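# Seat three plates in matching gray tray pockets

## Task

Place all three plates into the gray tray so that each sits fully down inside the pocket whose size fits it.

## Robot and tools

Robot: two arms, left_arm and right_arm, each ending in an identical five-finger right hand (not mirrored, so every hand axis and number means the same on both). Base positions in the scene frame: left_arm (-0.078, +0.445, +0.093) m, right_arm (-0.082, -0.498, +0.093) m. A camera stand is fixed behind the arms.

Frames. Scene frame: origin at table height midway between the nominal bases, +z up, +x out over the table, left_arm toward +y (not the image's left). Hand positions, velocities and wrist cameras are reported in each arm's own base frame; fixed cameras and the table use the scene frame. Motion offsets are taken along the current Hand target's own axes. The hand point sits 0.05 m in front of the palm and 0.15 m out from the wrist flange; its +z runs along the straight fingers, +y out of the palm, +x across the palm away from the thumb. Straight fingers reach 0.06-0.07 m past the point. A bracket on the little-finger side can collide, and with fingers level the wrist can hang up to 0.13 m (palm down) or 0.25 m (palm up) below the point and touch the table first.

Row layout (used by execute_actions and move): one flat list of 28 numbers covering both arms, each in [-1, 1]. Numbers 1-6: left_arm dx, dy, dz, rx, ry, rz; 7-12: left hand little, ring, middle, index, thumb_bend, thumb_turn; 13-14: left force_limit, speed; 15-28: the same fourteen for right_arm. The six pose numbers are an offset (not a pose) from that arm's Hand target as it stood when the action or move began; 1.0 equals 0.6 m or 180 degrees; rx, ry, rz form one rotation vector. All zeros re-sends the Hand target. Commanded orientation is clipped each step to within 32 degrees of the measured one.
Hand numbers are absolute positions: +1 open/straight, -1 closed; thumb_turn -1 puts the thumb in front of the palm, +1 beside it. force_limit maps -1..+1 to about 0..10 N at the fingertip (0..15 N for both thumb motors); speed rises from near zero at -1 to full at +0.48 and above (full travel 0.49 s). There is no 'no change' value: repeat the eight hand numbers of the last row actually run for that hand, or, if none yet, its hand_measured plus hand_force_limit and hand_speed. With the thumb in front, the hand grips objects roughly 0.035-0.065 m thick. For gentle grips close at speed -0.94 or below. To tighten, raise force_limit and send a target more closed than hand_measured.

Tools.
execute_actions(actions, cameras): actions is a list of actions; each action is a table of up to 15 rows at 1/30 s per row, the last row held if fewer. Every row counts from the action's starting Hand target, not the previous row. Images come only when actions is empty or cameras names them.
move(target, speed, blend, stop_force, zero, blocking, cameras): target is one 28-number row or a list of up to 15 rows, every one an offset from the same starting Hand targets. speed in m/s, 0.002-3.2, default 0.25 (turn rate twice that in rad/s), one value or one per target. blend in metres for rounding corners, 0 means stop at each. stop_force in N, 4-120, one value for both arms, ends an arm's path when it feels that much push against its travel; unreliable while the hand rotates, and omit it when backing off a contact. zero (only with stop_force, default true) re-zeroes the force reading first. blocking=false returns after 0.5 s while the move continues (not allowed with stop_force). Paths are straight, do not avoid obstacles, and last at most 10 s; steer around each arm's own base.
wait(seconds 0-10), stop() to brake a running move, zoom_image(camera, region [x0, y0, x1, y1] pixels, at most 504 each way), show_instructions(), zero_wrist_force(arm), finished_scene(scene=1).
Cameras: cam_high and cam_low (896x504, fixed), cam_left_wrist and cam_right_wrist (672x504, fisheye).

Results: end_effector_position (m), end_effector_quat_wxyz, velocities, Hand target (the basis for the next offsets; the hand often rests a little short of it, so send the missing distance), joint positions and torques, wrist force and torque along the hand's axes plus the peak since last shown, hand_measured, hand_stopped_by (moving, target, force, stalled, fault), hand_load_n (positive when pushed open; a lost grip shows as load near 0), motor temperatures. move adds a line such as done, off_target, moving, held or fault, plus limits (paced = pose clipped, held = steps withheld).

Cautions: an arm halts for 10 s if outside force nears 150 N (±25) or a joint reaches its contact torque limit (elbow 138, wrist joints 49.6 N m); arms are stiff, so aiming even slightly past a firm contact can fault. Approach contacts slowly. Do not let the arms or hands touch each other; a clearance check helps but is not guaranteed. Nothing may fall or be left off the table; avoid drops, releasing moving parts, slams and overloading fingers. Motors heat when holding loads or straining; MOTOR HOT appears at 70 °C, brakes engage at 85 °C. Loose objects may occasionally be nudged. The plates must stay seated without the robot before finishing.

Each tool is called after ">>>" as name(argument=value, ...) on one line, values as JSON.

Reference images:

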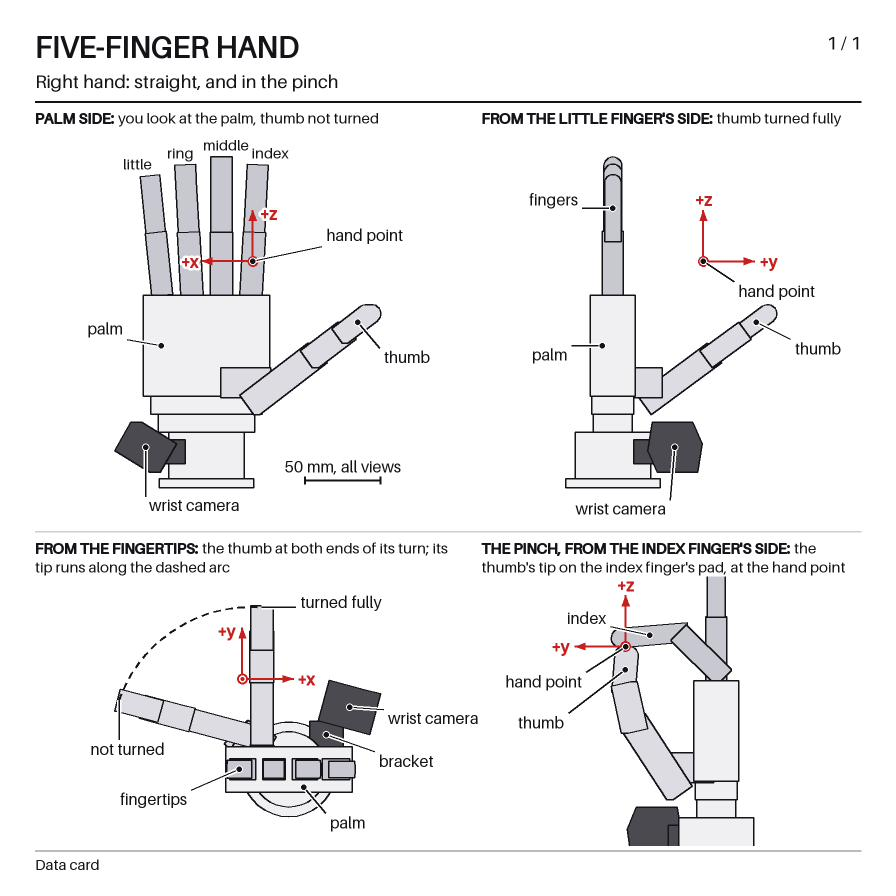

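## Session

>>> execute_actions(actions=[], cameras=["all"])

Scene clock: 0.00 s.
left_arm: end_effector_position=(+0.6437, +0.3550, +0.1434) hand_measured=(+1.000, +1.000, +1.000, +1.000, +1.000, +1.000) hand_load_n=(+0.0, +0.0, +0.0, +0.0, +0.0, +0.0) hand_stopped_by=(target, target, target, target, target, target) hand_force_limit=0.00 hand_speed=-0.80 end_effector_quat_wxyz=(+0.203, +0.600, +0.491, +0.598) | right_arm: end_effector_position=(+0.4221, +0.1738, +0.2110) hand_measured=(+1.000, +1.000, +1.000, +1.000, +1.000, +1.000) hand_load_n=(+0.0, +0.0, +0.0, +0.0, +0.0, -0.5) hand_stopped_by=(target, target, target, target, target, target) hand_force_limit=0.00 hand_speed=-0.80 end_effector_quat_wxyz=(-0.195, -0.650, +0.719, +0.149)
Joint positions: left_arm=[0.337 -1.275 2.292 -0.813 1.549 0.554] | right_arm=[-0.046 -1.128 1.834 1.358 1.631 -3.07]
Joint velocities: within noise
Joint torques (N m): no reading
Motor temperatures (°C): left_arm=[30 25 32 44 43 38] | right_arm=[37 35 32 42 38 43]
Wrist force (N): no reading
Wrist torque (N m): no reading
Wrist force, peak (N): no reading
Hand target: left_arm +0.6437, +0.3550, +0.1434; +0.203, +0.600, +0.491, +0.598 | right_arm +0.4221, +0.1738, +0.2110; -0.195, -0.650, +0.719, +0.149

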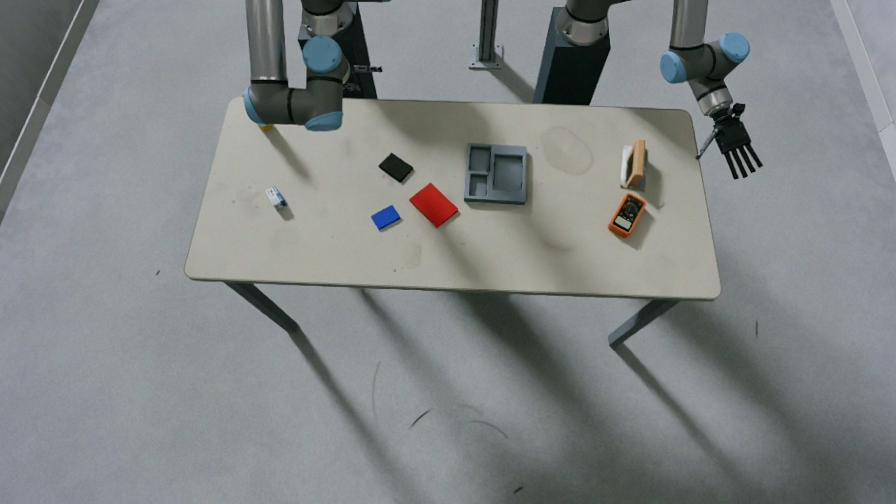

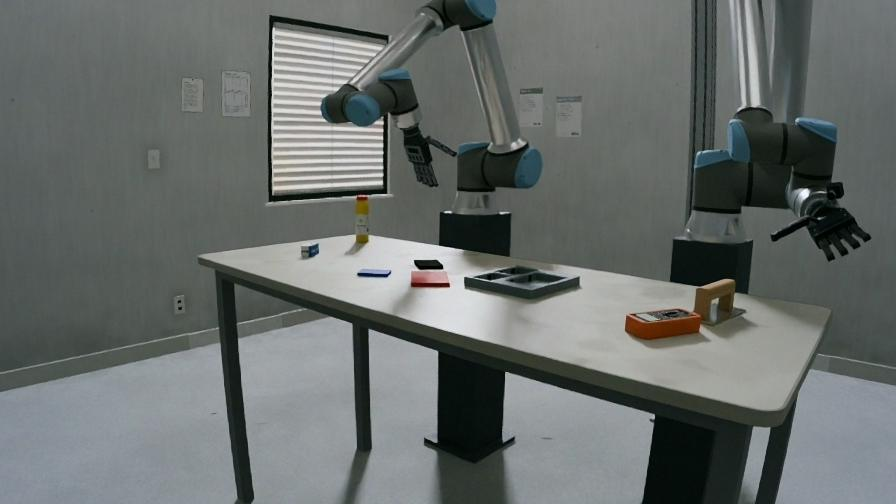

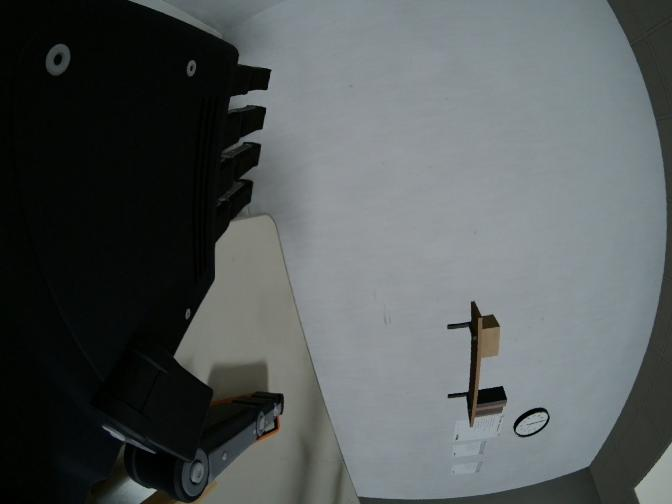

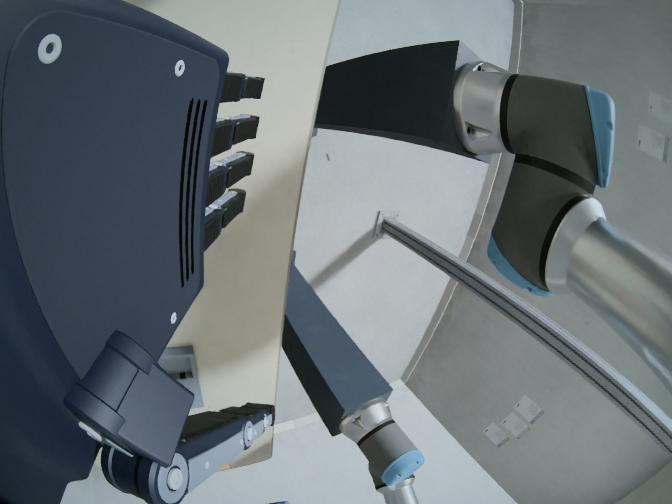

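>>> zoom_image(camera="cam_high", region=[360, 120, 560, 260])

>>> zoom_image(camera="cam_low", region=[280, 200, 600, 360])

>>> zoom_image(camera="cam_high", region=[180, 80, 730, 310])

Scaled by 2.520 from the camera's 896x504 image, which has a finer 1280x720 frame.

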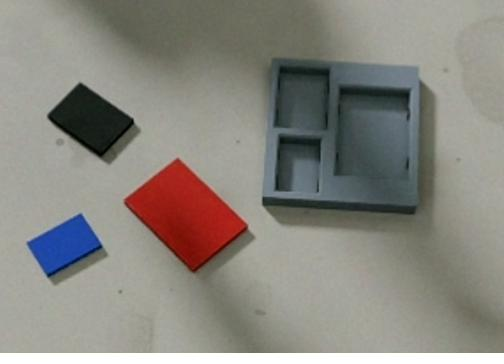

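Scaled by 1.575 from the camera's 896x504 image, which has a finer 1280x720 frame.

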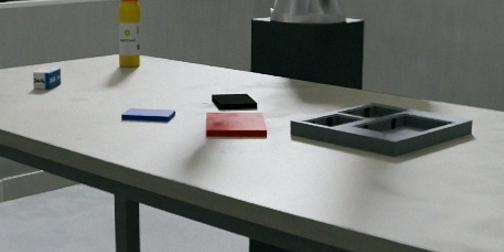

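Region (180, 80, 730, 310) is 550x230 pixels. A region can be at most 504 by 504 pixels.

>>> move(target=[-0.481,0.522,-0.381,0.5235,0.0703,-0.843,1,1,1,1,1,-1,0.0,0.3,0,0,0,0,0,0,1,1,1,1,1,1,0,-0.8], speed=0.5, cameras=["all"])

Scene clock: 43.03 s.
left_arm: end_effector_position=(+0.5997, -0.1002, +0.2999) hand_measured=(+1.000, +1.000, +1.000, +1.000, +1.000, -1.000) hand_load_n=(+0.0, +0.0, +0.0, +0.0, +0.0, +0.0) hand_stopped_by=(target, target, target, target, target, target) hand_force_limit=0.00 hand_speed=0.30 end_effector_quat_wxyz=(+0.158, -0.347, +0.842, -0.383) | right_arm: end_effector_position=(+0.4221, +0.1738, +0.2110) hand_measured=(+1.000, +1.000, +1.000, +1.000, +1.000, +1.000) hand_load_n=(+0.0, +0.0, +0.0, +0.0, +0.0, +0.0) hand_stopped_by=(target, target, target, target, target, target) hand_force_limit=0.00 hand_speed=-0.80 end_effector_quat_wxyz=(-0.195, -0.650, +0.719, +0.149)
Joint positions: left_arm=[-0.401 -1.618 1.947 0.426 1.86 -2.878] | right_arm=[-0.046 -1.128 1.834 1.358 1.631 -3.07]
Joint torques (N m): left_arm=[-12.63 -57.29 -31.45 -0.37 -2.84 -3.14] | right_arm=[-0.02 -56.7 -26.08 4.43 0.07 0.1]
Wrist force (N): left_arm=[0.7 0.9 -1.1] | right_arm=[0.1 0.0 -0.2]
Wrist torque (N m): left_arm=[-0.01 -0.16 0.47] | right_arm=[0.01 0.00 0.00]
Wrist force, peak (N): left_arm=[1.4 1.2 -0.9] | right_arm=[0.2 0.1 -0.9]
Hand target: left_arm +0.5997, -0.1002, +0.2999; +0.158, -0.347, +0.842, -0.383 | right_arm +0.4221, +0.1738, +0.2110; -0.195, -0.650, +0.719, +0.149
Off the commanded pose: left_arm 0.000 m, 0 deg | right_arm 0.000 m, 0 deg.
move: done
camera_calibration:
cam_left_wrist: T_world_to_cam=[[-0.625766, 0.263212, -0.734259, 0.623227], [0.209663, 0.96346, 0.166691, -0.077485], [0.751305, -0.049638, -0.658086, -0.146625], [0, 0, 0, 1]] pos_world=[0.5164, -0.096665, 0.374034]

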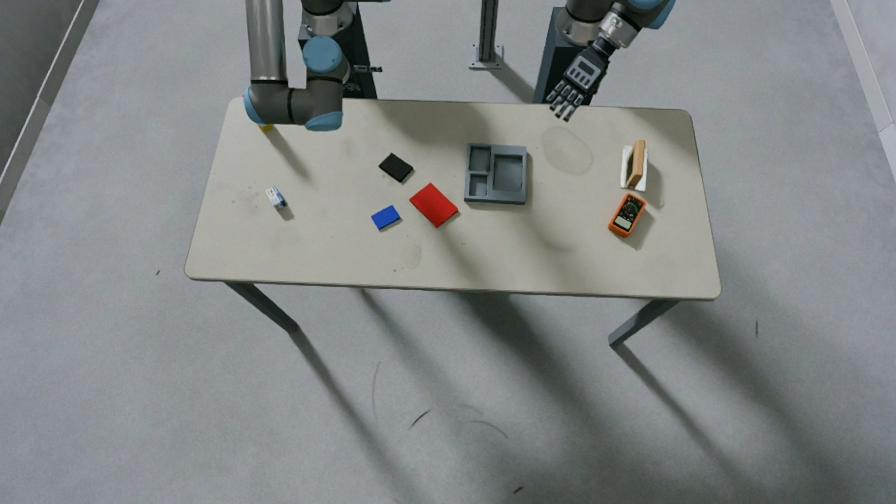

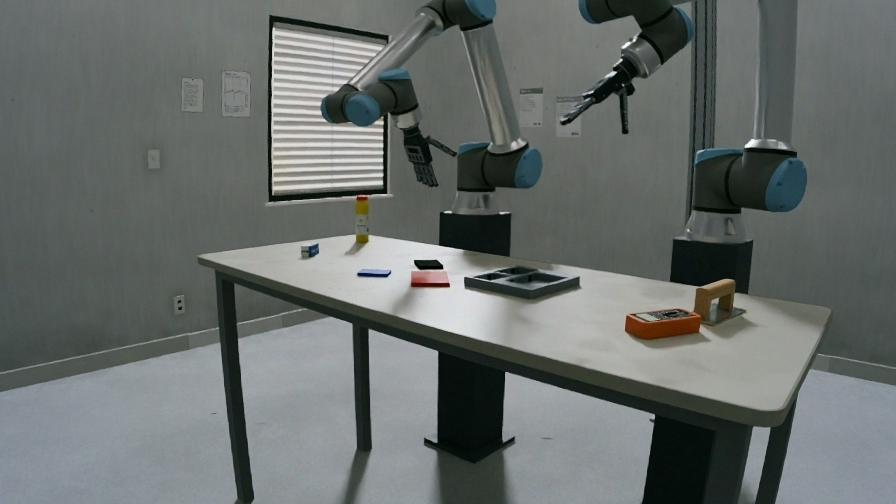

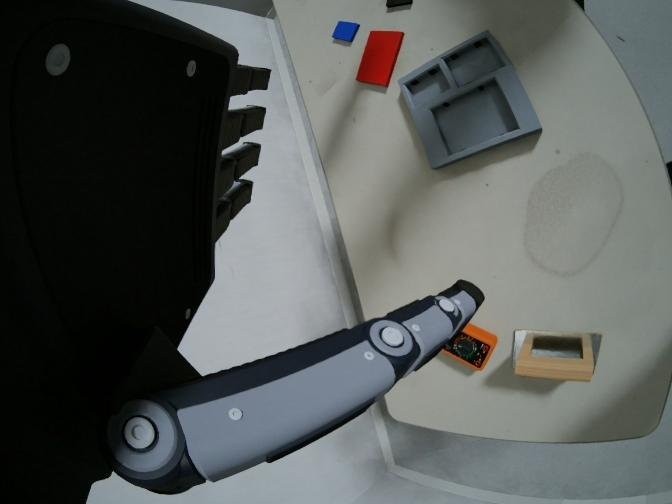

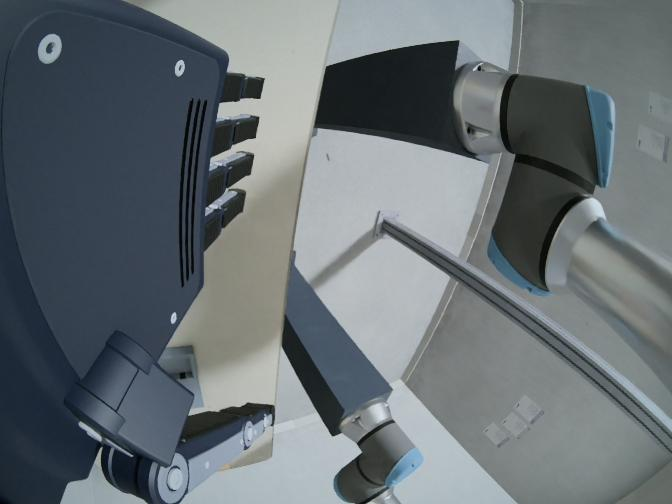

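>>> zoom_image(camera="cam_left_wrist", region=[320, 0, 560, 180])

>>> zoom_image(camera="cam_low", region=[340, 240, 600, 310])

Scaled by 2.100 from the camera's 672x504 image, which has a finer 960x720 frame.

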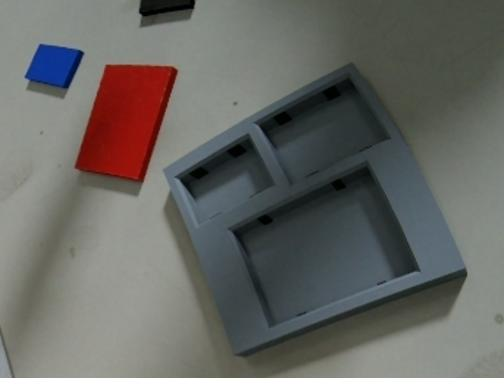

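Scaled by 1.938 from the camera's 896x504 image, which has a finer 1280x720 frame.

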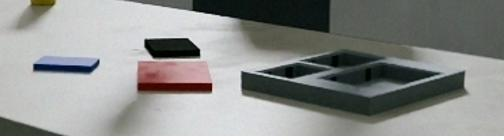

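>>> move(target=[0.3098,-0.0913,0.7415,0,0,0,1,1,1,1,1,-1,0.0,0.3,0,0,0,0,0,0,1,1,1,1,1,1,0,-0.8], speed=0.4, cameras=["all"])

Scene clock: 47.37 s.
left_arm: end_effector_position=(+0.7296, -0.4945, +0.0489) hand_measured=(+1.000, +1.000, +1.000, +1.000, +1.000, -1.000) hand_load_n=(+0.0, +0.0, +0.0, +0.0, +0.0, +0.0) hand_stopped_by=(target, target, target, target, target, target) hand_force_limit=0.00 hand_speed=0.30 end_effector_quat_wxyz=(+0.158, -0.347, +0.842, -0.383) | right_arm: end_effector_position=(+0.4221, +0.1738, +0.2110) hand_measured=(+1.000, +1.000, +1.000, +1.000, +1.000, +1.000) hand_load_n=(+0.0, +0.0, +0.0, +0.0, +0.0, +0.0) hand_stopped_by=(target, target, target, target, target, target) hand_force_limit=0.00 hand_speed=-0.80 end_effector_quat_wxyz=(-0.195, -0.650, +0.719, +0.149)
Joint positions: left_arm=[-0.84 -1.025 1.672 0.07 1.532 -3.175] | right_arm=[-0.046 -1.128 1.834 1.358 1.631 -3.07]
Joint torques (N m): left_arm=[-11.29 -61.06 -41.04 3.08 -3.27 -2.89] | right_arm=[-0.19 -56.34 -25.9 4.82 0.15 0.23]
Wrist force (N): left_arm=[0.7 1.3 -0.9] | right_arm=[-0.4 0.2 -0.6]
Wrist torque (N m): left_arm=[0.05 -0.17 0.43] | right_arm=[0.06 0.08 -0.02]
Wrist force, peak (N): left_arm=[-0.2 1.1 -2.9] | right_arm=[-0.5 0.0 -0.8]
Hand target: left_arm +0.7296, -0.4946, +0.0488; +0.158, -0.347, +0.842, -0.383 | right_arm +0.4221, +0.1738, +0.2110; -0.195, -0.650, +0.719, +0.149
Off the commanded pose: left_arm 0.000 m, 0 deg | right_arm 0.000 m, 0 deg.
move: done
camera_calibration:
cam_left_wrist: T_world_to_cam=[[-0.625723, 0.263149, -0.734319, 0.623948], [0.209612, 0.963477, 0.166657, 0.317057], [0.751355, -0.0496411, -0.658029, -0.429013], [0, 0, 0, 1]] pos_world=[0.6463, -0.490965, 0.123034]

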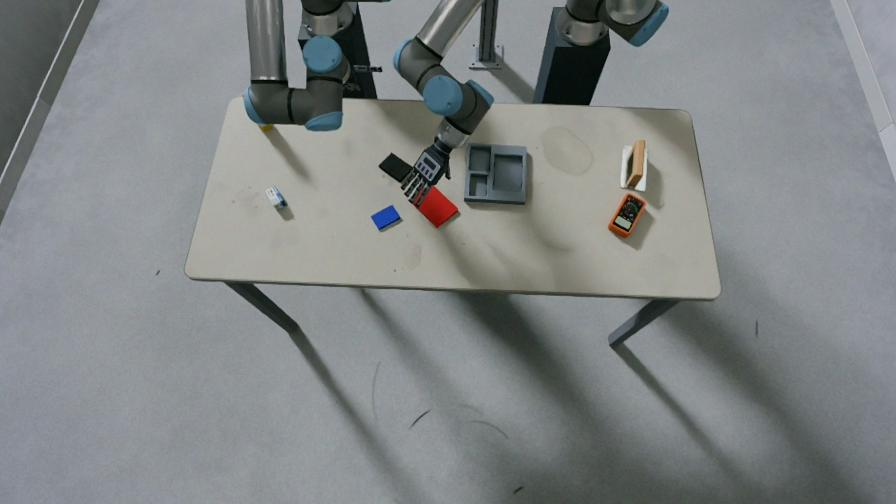

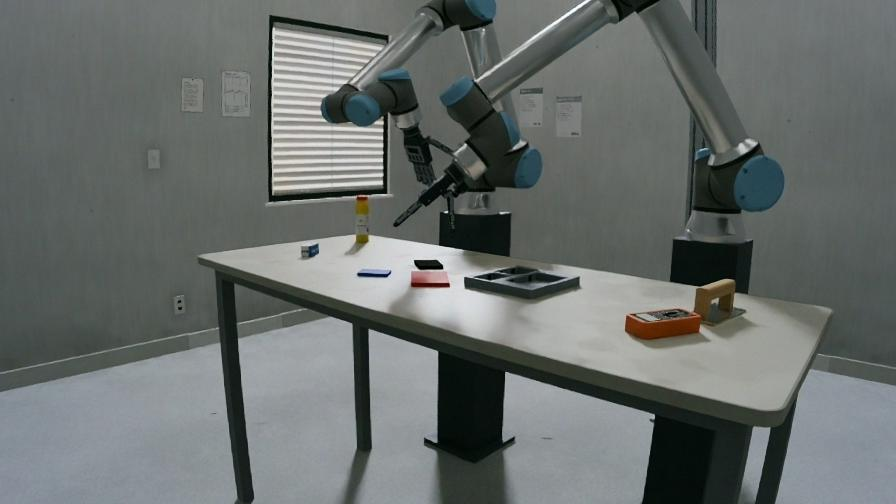

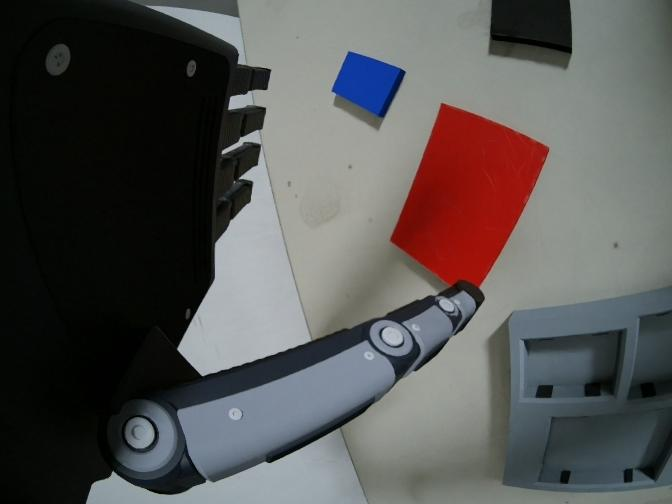

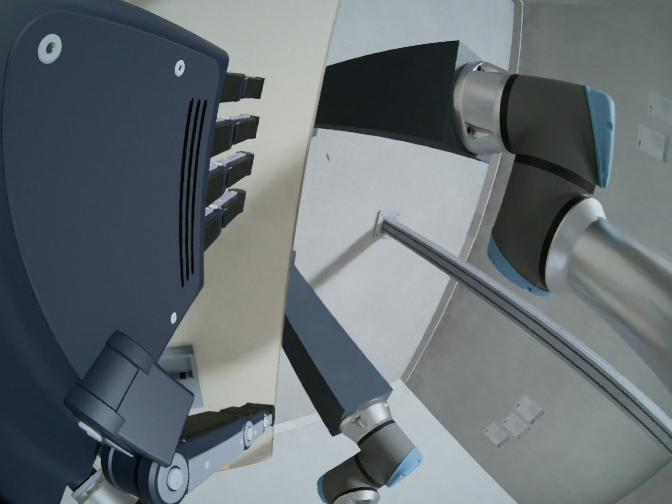

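>>> move(target=[0.0213,0.1098,0.0997,0.0167,0,0,1,1,1,1,1,-1,0.0,0.3,0,0,0,0,0,0,1,1,1,1,1,1,0,-0.8], speed=0.2, cameras=["cam_left_wrist","cam_low","cam_high"])

>>> zoom_image(camera="cam_low", region=[340, 160, 600, 310])

>>> zoom_image(camera="cam_high", region=[360, 120, 560, 260])

Scene clock: 56.63 s.
left_arm: end_effector_position=(+0.7219, -0.5048, -0.0401) hand_measured=(+1.000, +1.000, +1.000, +1.000, +1.000, -1.000) hand_load_n=(+0.0, +0.0, +0.0, +0.0, +0.0, +0.0) hand_stopped_by=(target, target, target, target, target, target) hand_force_limit=0.00 hand_speed=0.30 end_effector_quat_wxyz=(+0.167, -0.342, +0.831, -0.405) | right_arm: end_effector_position=(+0.4221, +0.1738, +0.2110) hand_measured=(+1.000, +1.000, +1.000, +1.000, +1.000, +1.000) hand_load_n=(+0.0, +0.0, +0.0, +0.0, +0.0, +0.0) hand_stopped_by=(target, target, target, target, target, target) hand_force_limit=0.00 hand_speed=-0.80 end_effector_quat_wxyz=(-0.195, -0.650, +0.719, +0.149)
Joint positions: left_arm=[-0.859 -0.944 1.745 -0.136 1.515 -3.185] | right_arm=[-0.046 -1.128 1.834 1.358 1.631 -3.07]
Joint torques (N m): left_arm=[-11.01 -62.38 -21.39 -0.98 -3.44 -3.04] | right_arm=[-0.96 -56.54 -25.63 4.5 0.34 0.19]
Wrist force (N): left_arm=[0.9 1.0 -0.8] | right_arm=[-0.3 0.1 -0.5]
Wrist torque (N m): left_arm=[0.00 -0.20 0.44] | right_arm=[0.04 0.06 -0.01]
Wrist force, peak (N): left_arm=[0.6 2.5 0.0] | right_arm=[0.0 0.5 -0.6]
Hand target: left_arm +0.7219, -0.5048, -0.0402; +0.167, -0.342, +0.831, -0.405 | right_arm +0.4221, +0.1738, +0.2110; -0.195, -0.650, +0.719, +0.149
Off the commanded pose: left_arm 0.000 m, 0 deg | right_arm 0.000 m, 0 deg.
move: done
camera_calibration:
cam_left_wrist: T_world_to_cam=[[-0.598017, 0.235249, -0.766181, 0.521134], [0.204016, 0.969145, 0.138329, 0.34914], [0.775083, -0.07359, -0.62756, -0.510314], [0, 0, 0, 1]] pos_world=[0.635952, -0.498518, 0.0307342]
Images, in order (width x height): cam_high 896x504, cam_low 896x504, cam_left_wrist 672x504.

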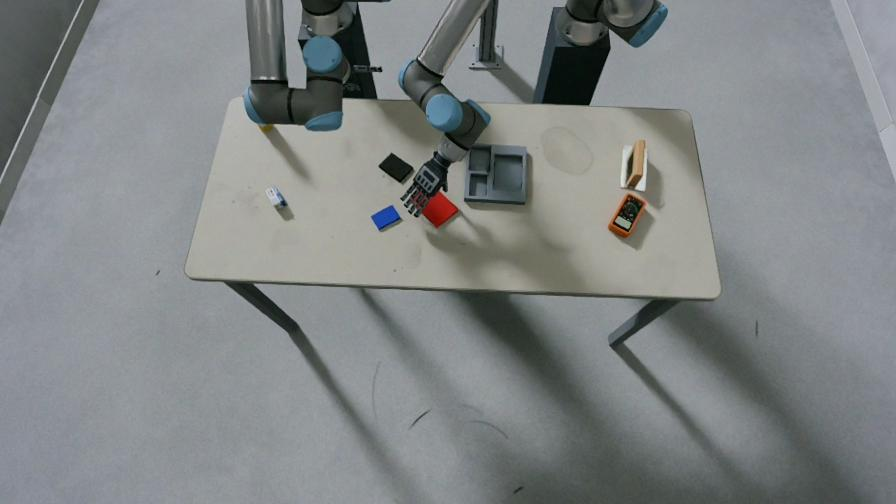

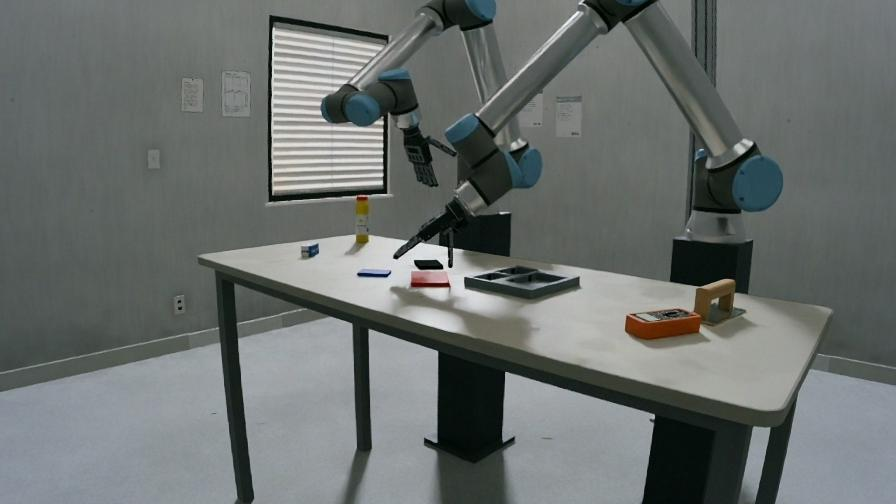

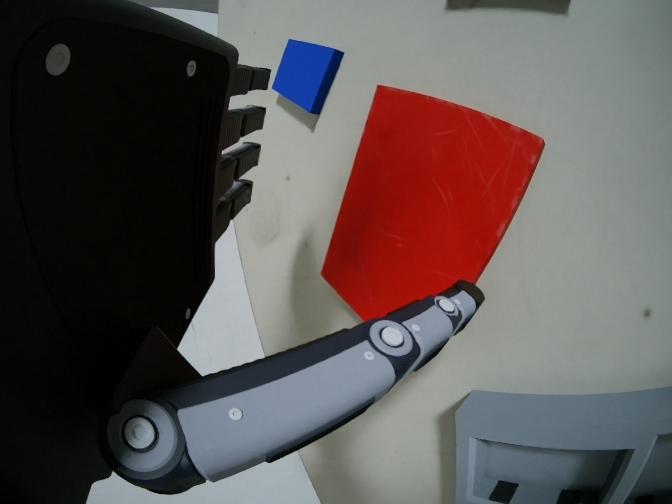

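Scaled by 1.938 from the camera's 896x504 image, which has a finer 1280x720 frame.

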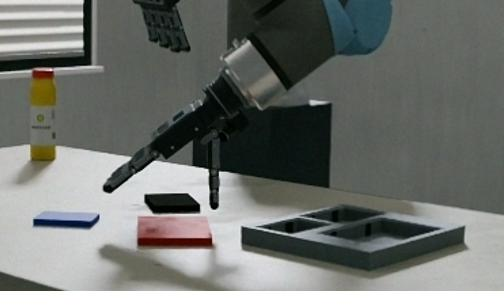

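Scaled by 2.520 from the camera's 896x504 image, which has a finer 1280x720 frame.

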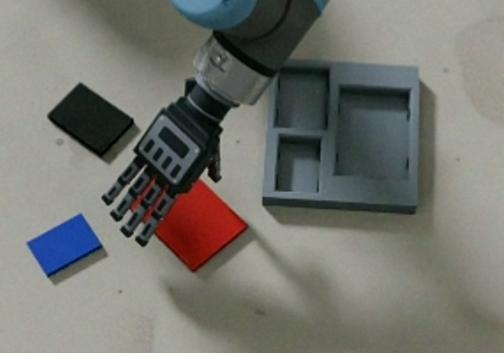

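>>> zoom_image(camera="cam_high", region=[395, 150, 475, 240])

>>> zoom_image(camera="cam_low", region=[380, 200, 500, 300])

>>> zoom_image(camera="cam_left_wrist", region=[200, 60, 560, 360])

Scaled by 5.600 from the camera's 896x504 image, which has a finer 1280x720 frame.

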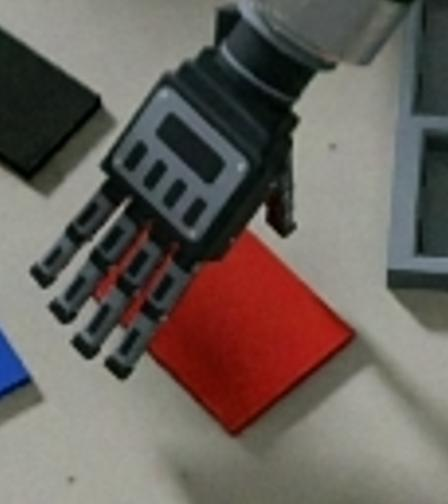

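Scaled by 4.200 from the camera's 896x504 image, which has a finer 1280x720 frame.

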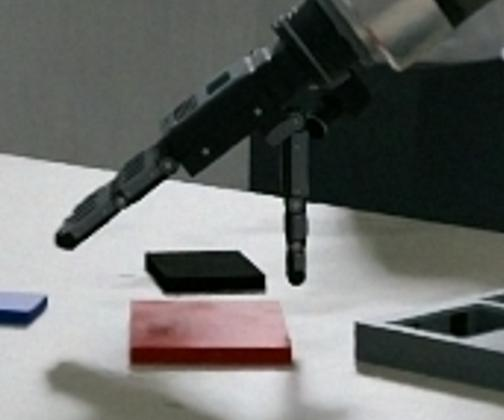

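Scaled by 1.400 from the camera's 672x504 image, which has a finer 960x720 frame.

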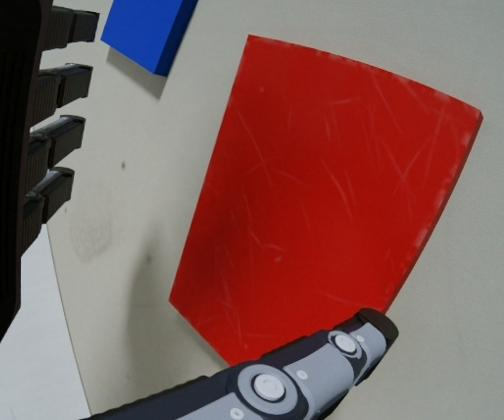

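>>> move(target=[0,0.043,0.0125,0,0,0,1,1,1,1,1,-1,0.0,0.3,0,0,0,0,0,0,1,1,1,1,1,1,0,-0.8], speed=0.1, cameras=["cam_left_wrist","cam_low","cam_high"])

>>> zoom_image(camera="cam_low", region=[380, 200, 500, 300])

>>> zoom_image(camera="cam_left_wrist", region=[200, 60, 560, 360])

Scene clock: 66.47 s.
left_arm: end_effector_position=(+0.7149, -0.4978, -0.0650) hand_measured=(+1.000, +1.000, +1.000, +1.000, +1.000, -1.000) hand_load_n=(+0.0, +0.0, +0.0, +0.0, +0.0, +0.0) hand_stopped_by=(target, target, target, target, target, target) hand_force_limit=0.00 hand_speed=0.30 end_effector_quat_wxyz=(+0.167, -0.342, +0.831, -0.405) | right_arm: end_effector_position=(+0.4221, +0.1738, +0.2110) hand_measured=(+1.000, +1.000, +1.000, +1.000, +1.000, +1.000) hand_load_n=(+0.0, +0.0, +0.0, +0.0, +0.0, +0.0) hand_stopped_by=(target, target, target, target, target, target) hand_force_limit=0.00 hand_speed=-0.80 end_effector_quat_wxyz=(-0.195, -0.650, +0.719, +0.149)
Joint positions: left_arm=[-0.861 -0.925 1.773 -0.182 1.514 -3.185] | right_arm=[-0.046 -1.128 1.834 1.358 1.631 -3.07]
Joint torques (N m): left_arm=[-11.52 -62.78 -19.6 -0.46 -3.02 -2.99] | right_arm=[0.39 -55.23 -26.48 4.46 0.04 0.24]
Wrist force (N): left_arm=[0.7 1.2 -0.9] | right_arm=[0.1 -0.2 -0.4]
Wrist torque (N m): left_arm=[0.04 -0.19 0.44] | right_arm=[0.00 0.00 0.00]
Wrist force, peak (N): left_arm=[0.9 1.7 -1.2] | right_arm=[-0.1 0.1 -1.0]
Hand target: left_arm +0.7149, -0.4977, -0.0651; +0.167, -0.342, +0.831, -0.405 | right_arm +0.4221, +0.1738, +0.2110; -0.195, -0.650, +0.719, +0.149
Off the commanded pose: left_arm 0.000 m, 0 deg | right_arm 0.000 m, 0 deg.
move: done
camera_calibration:
cam_left_wrist: T_world_to_cam=[[-0.598017, 0.235249, -0.766181, 0.496063], [0.204016, 0.969145, 0.138329, 0.347166], [0.775083, -0.07359, -0.62756, -0.519977], [0, 0, 0, 1]] pos_world=[0.628852, -0.491418, 0.00573425]
Images, in order (width x height): cam_high 896x504, cam_low 896x504, cam_left_wrist 672x504.

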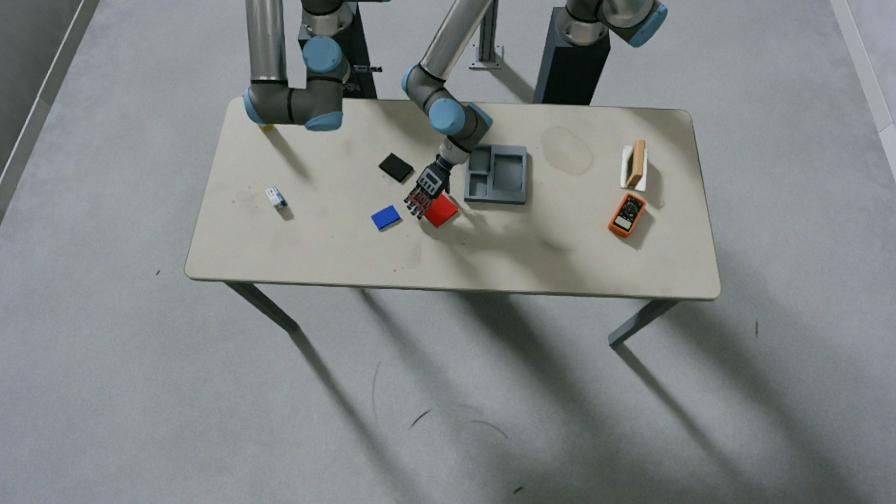

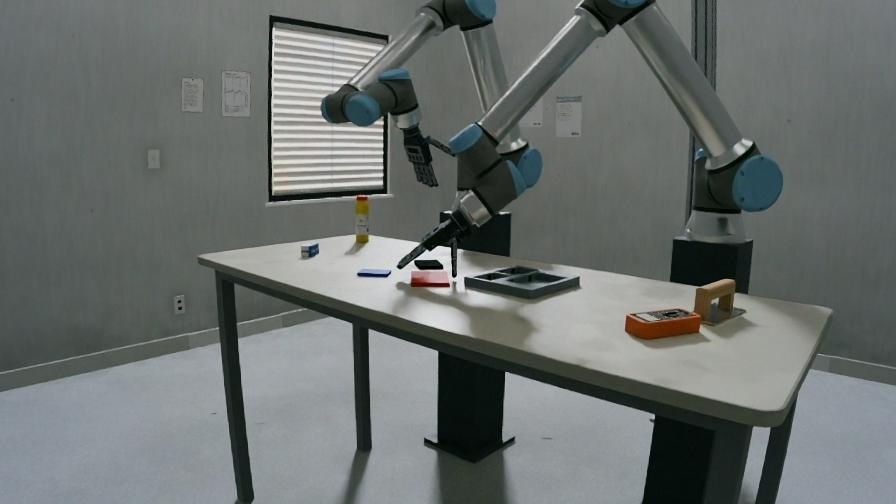

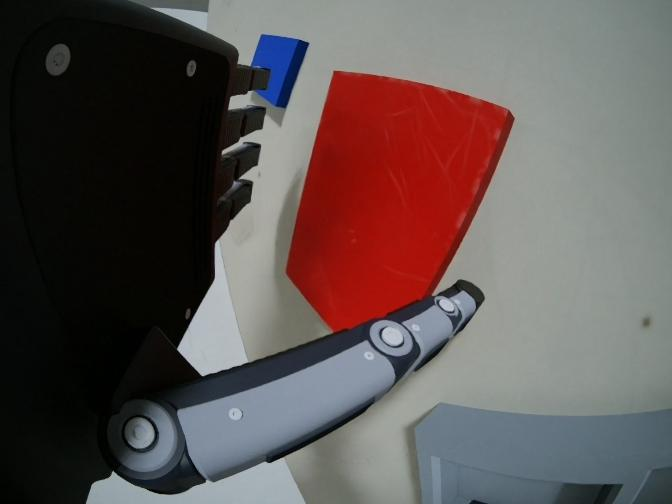

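Scaled by 4.200 from the camera's 896x504 image, which has a finer 1280x720 frame.

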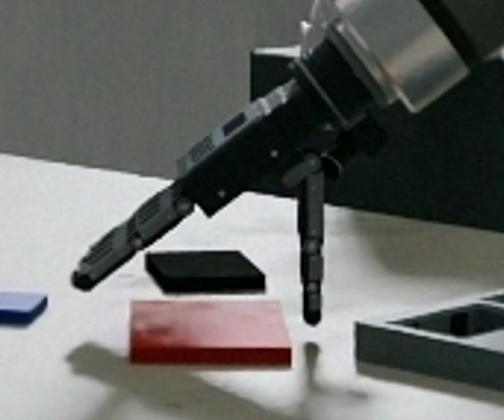

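Scaled by 1.400 from the camera's 672x504 image, which has a finer 960x720 frame.

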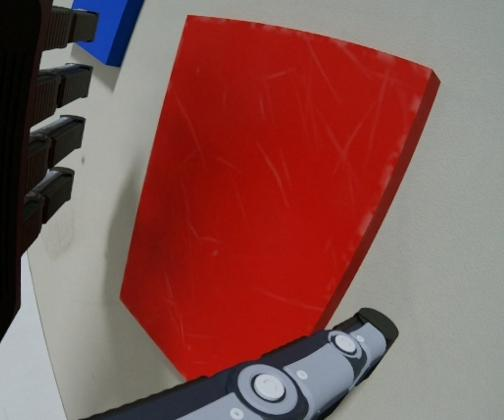

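>>> move(target=[0,0.0197,0.0154,0,0,0,1,1,1,1,1,-1,0.0,0.3,0,0,0,0,0,0,1,1,1,1,1,1,0,-0.8], speed=0.01, stop_force=4, cameras=["cam_left_wrist","cam_low"])

>>> zoom_image(camera="cam_low", region=[380, 200, 500, 300])

>>> zoom_image(camera="cam_left_wrist", region=[200, 60, 560, 360])

Scene clock: 69.90 s.
left_arm: end_effector_position=(+0.7148, -0.4977, -0.0738) hand_measured=(+1.000, +1.000, +1.000, +1.000, +1.000, -1.000) hand_load_n=(+0.0, +0.0, +0.0, +0.0, +0.0, +0.0) hand_stopped_by=(target, target, target, target, target, target) hand_force_limit=0.00 hand_speed=0.30 end_effector_quat_wxyz=(+0.167, -0.342, +0.831, -0.405) | right_arm: end_effector_position=(+0.4221, +0.1738, +0.2110) hand_measured=(+1.000, +1.000, +1.000, +1.000, +1.000, +1.000) hand_load_n=(+0.0, +0.0, +0.0, +0.0, +0.0, +0.0) hand_stopped_by=(target, target, target, target, target, target) hand_force_limit=0.00 hand_speed=-0.80 end_effector_quat_wxyz=(-0.195, -0.650, +0.719, +0.149)
Joint positions: left_arm=[-0.861 -0.914 1.774 -0.195 1.514 -3.185] | right_arm=[-0.046 -1.128 1.834 1.358 1.631 -3.07]
Joint torques (N m): left_arm=[-8.3 -99.17 -28.21 3.21 -2.62 -2.73] | right_arm=[-0.5 -55.4 -26.35 4.82 0.43 0.04]
Wrist force (N): left_arm=[0.4 -2.4 -3.5] | right_arm=[0.1 0.2 -0.1]
Wrist torque (N m): left_arm=[-0.23 -0.11 0.39] | right_arm=[0.03 -0.02 0.01]
Wrist force, peak (N): left_arm=[0.2 -8.9 -9.2] | right_arm=[0.0 -0.2 -0.9]
Hand target: left_arm +0.7149, -0.4977, -0.0738; +0.167, -0.342, +0.831, -0.405 (not the last commanded pose) | right_arm +0.4221, +0.1738, +0.2110; -0.195, -0.650, +0.719, +0.149
Off the commanded pose: left_arm 0.006 m, 0 deg | right_arm 0.000 m, 0 deg.
move: contact (left_arm)
camera_calibration:
cam_left_wrist: T_world_to_cam=[[-0.598002, 0.235323, -0.76617, 0.489425], [0.204062, 0.969127, 0.138388, 0.348332], [0.775082, -0.0735895, -0.62756, -0.525437], [0, 0, 0, 1]] pos_world=[0.628852, -0.491418, -0.00296571]
Images, in order (width x height): cam_low 896x504, cam_left_wrist 672x504.

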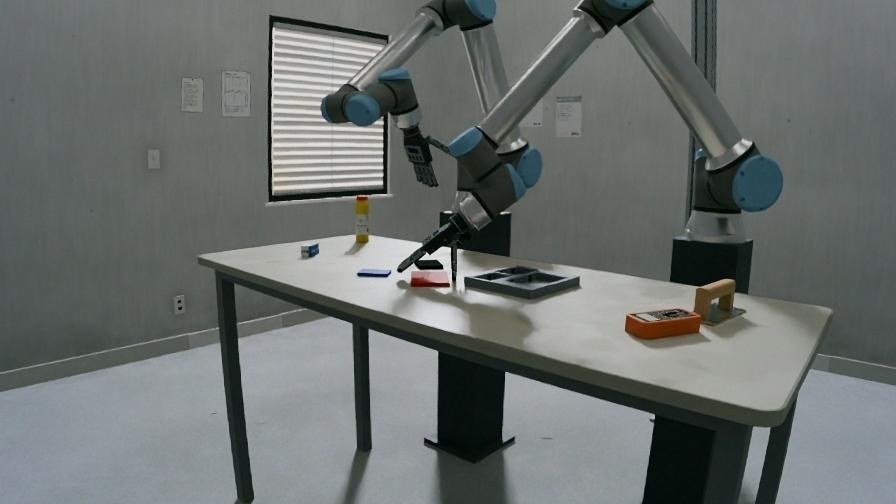

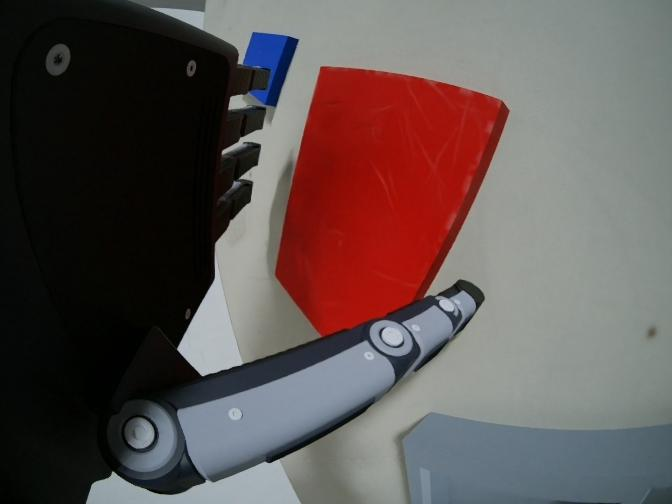

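Scaled by 4.200 from the camera's 896x504 image, which has a finer 1280x720 frame.

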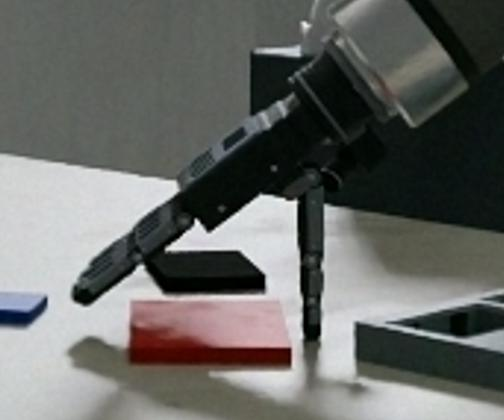

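Scaled by 1.400 from the camera's 672x504 image, which has a finer 960x720 frame.

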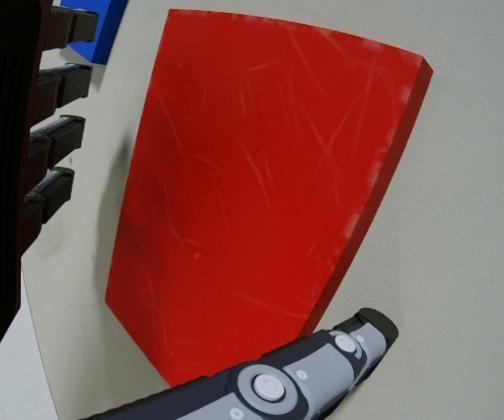

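>>> move(target=[0,-0.0115,0.008,0,0,0,1,1,1,1,1,-1,0.0,0.3,0,0,0,0,0,0,1,1,1,1,1,1,0,-0.8], speed=0.05)

>>> move(target=[0,0,0,0,0,0,1,1,0.62,0.62,1,-1,-0.4,-0.85,0,0,0,0,0,0,1,1,1,1,1,1,0,-0.8], speed=0.05, cameras=["cam_left_wrist","cam_low","cam_high"])

>>> zoom_image(camera="cam_low", region=[380, 200, 500, 300])

>>> zoom_image(camera="cam_left_wrist", region=[200, 60, 560, 360])

>>> zoom_image(camera="cam_high", region=[395, 150, 475, 240])

Scene clock: 73.20 s.
left_arm: end_effector_position=(+0.7205, -0.5034, -0.0713) hand_measured=(+1.000, +1.000, +1.000, +1.000, +1.000, -1.000) hand_load_n=(+0.0, +0.0, +0.0, +0.0, +0.0, +0.0) hand_stopped_by=(target, target, target, target, target, target) hand_force_limit=0.00 hand_speed=0.30 end_effector_quat_wxyz=(+0.167, -0.342, +0.831, -0.405) | right_arm: end_effector_position=(+0.4221, +0.1738, +0.2110) hand_measured=(+1.000, +1.000, +1.000, +1.000, +1.000, +1.000) hand_load_n=(+0.0, +0.0, +0.0, +0.0, -0.5, +0.0) hand_stopped_by=(target, target, target, target, target, target) hand_force_limit=0.00 hand_speed=-0.80 end_effector_quat_wxyz=(-0.195, -0.650, +0.719, +0.149)
Joint positions: left_arm=[-0.86 -0.908 1.756 -0.183 1.515 -3.185] | right_arm=[-0.046 -1.128 1.834 1.358 1.631 -3.07]
Joint torques (N m): left_arm=[11.89 -63.08 -36.36 2.94 2.27 2.99] | right_arm=[-0.47 -56.61 -25.52 4.54 0.43 0.02]
Wrist force (N): left_arm=[0.8 1.3 -0.8] | right_arm=[0.0 0.3 -0.3]
Wrist torque (N m): left_arm=[0.04 -0.20 0.41] | right_arm=[0.06 0.01 0.01]
Wrist force, peak (N): left_arm=[0.5 -2.2 -4.1] | right_arm=[-0.4 0.3 -0.7]
Hand target: left_arm +0.7205, -0.5034, -0.0713; +0.167, -0.342, +0.831, -0.405 | right_arm +0.4221, +0.1738, +0.2110; -0.195, -0.650, +0.719, +0.149
Off the commanded pose: left_arm 0.000 m, 0 deg | right_arm 0.000 m, 0 deg.
move: done

Scene clock: 74.40 s.
left_arm: end_effector_position=(+0.7205, -0.5034, -0.0713) hand_measured=(+1.000, +1.000, +0.620, +0.620, +1.000, -1.000) hand_load_n=(+0.0, +0.0, +0.0, +0.0, +0.0, +0.0) hand_stopped_by=(target, target, target, target, target, target) hand_force_limit=-0.40 hand_speed=-0.85 end_effector_quat_wxyz=(+0.167, -0.342, +0.831, -0.405) | right_arm: end_effector_position=(+0.4221, +0.1738, +0.2110) hand_measured=(+1.000, +1.000, +1.000, +1.000, +1.000, +1.000) hand_load_n=(+0.0, +0.0, +0.0, +0.0, +0.0, +0.0) hand_stopped_by=(target, target, target, target, target, target) hand_force_limit=0.00 hand_speed=-0.80 end_effector_quat_wxyz=(-0.195, -0.650, +0.719, +0.149)
Joint positions: left_arm=[-0.86 -0.908 1.756 -0.182 1.515 -3.185] | right_arm=[-0.046 -1.128 1.834 1.358 1.631 -3.07]
Joint torques (N m): left_arm=[10.38 -62.69 -36.44 2.65 2.29 3.02] | right_arm=[-2.29 -56.72 -25.97 4.75 0.34 0.1]
Wrist force (N): left_arm=[0.6 1.3 -1.3] | right_arm=[-0.3 -0.1 -0.5]
Wrist torque (N m): left_arm=[0.07 -0.14 0.40] | right_arm=[0.00 0.06 -0.02]
Wrist force, peak (N): left_arm=[1.0 1.7 -0.9] | right_arm=[-0.7 -0.1 -0.5]
Hand target: left_arm +0.7205, -0.5034, -0.0713; +0.167, -0.342, +0.831, -0.405 | right_arm +0.4221, +0.1738, +0.2110; -0.195, -0.650, +0.719, +0.149
Off the commanded pose: left_arm 0.000 m, 0 deg | right_arm 0.000 m, 0 deg.
move: done
camera_calibration:
cam_left_wrist: T_world_to_cam=[[-0.598002, 0.235323, -0.76617, 0.49609], [0.204062, 0.969127, 0.138388, 0.352347], [0.775082, -0.0735895, -0.62756, -0.528705], [0, 0, 0, 1]] pos_world=[0.634552, -0.497118, -0.000465712]
Images, in order (width x height): cam_high 896x504, cam_low 896x504, cam_left_wrist 672x504.

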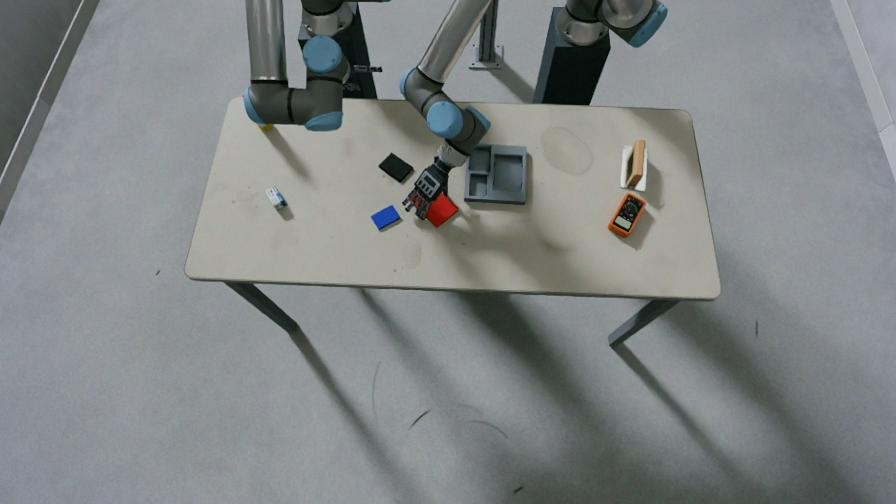

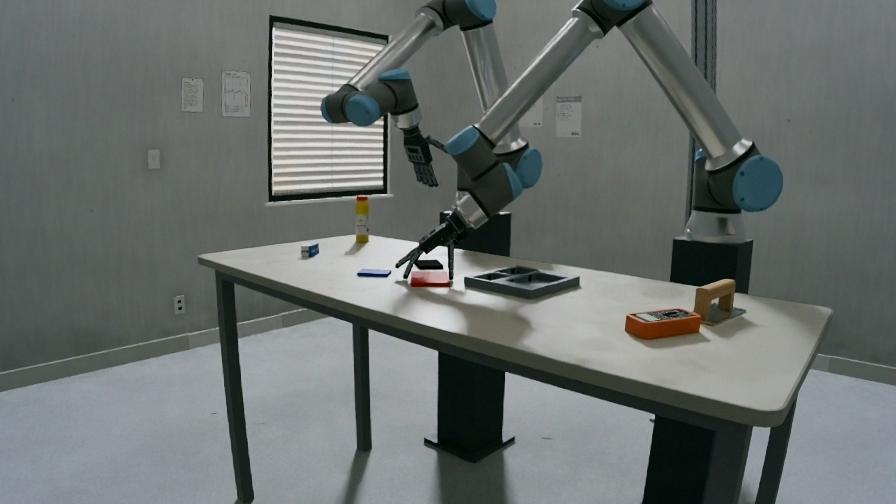

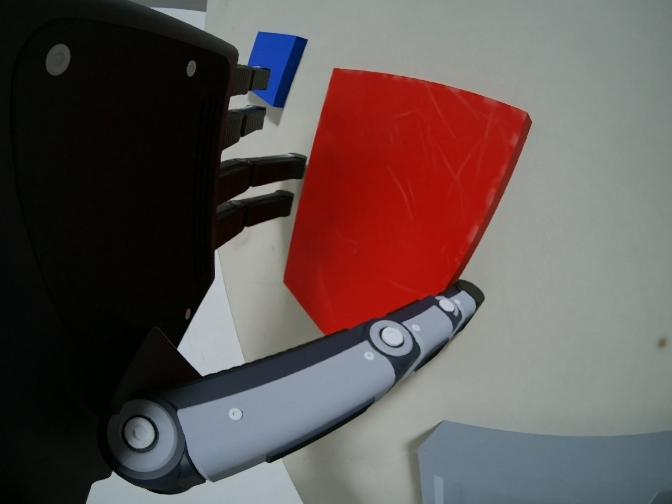

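Scaled by 4.200 from the camera's 896x504 image, which has a finer 1280x720 frame.

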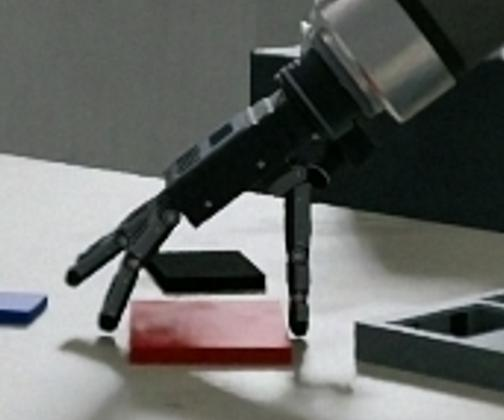

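Scaled by 1.400 from the camera's 672x504 image, which has a finer 960x720 frame.

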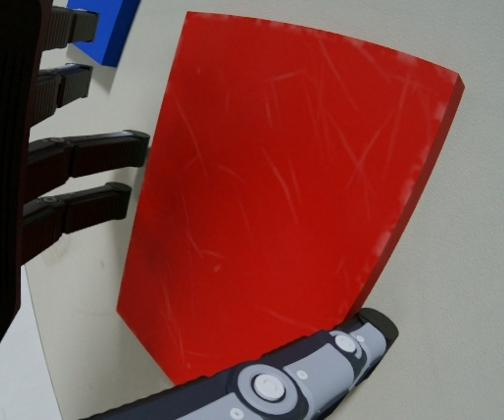

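Scaled by 5.600 from the camera's 896x504 image, which has a finer 1280x720 frame.

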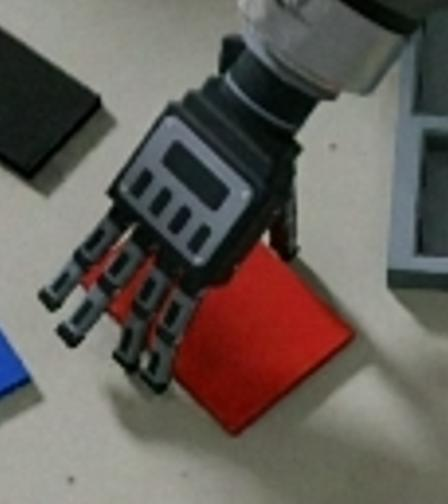

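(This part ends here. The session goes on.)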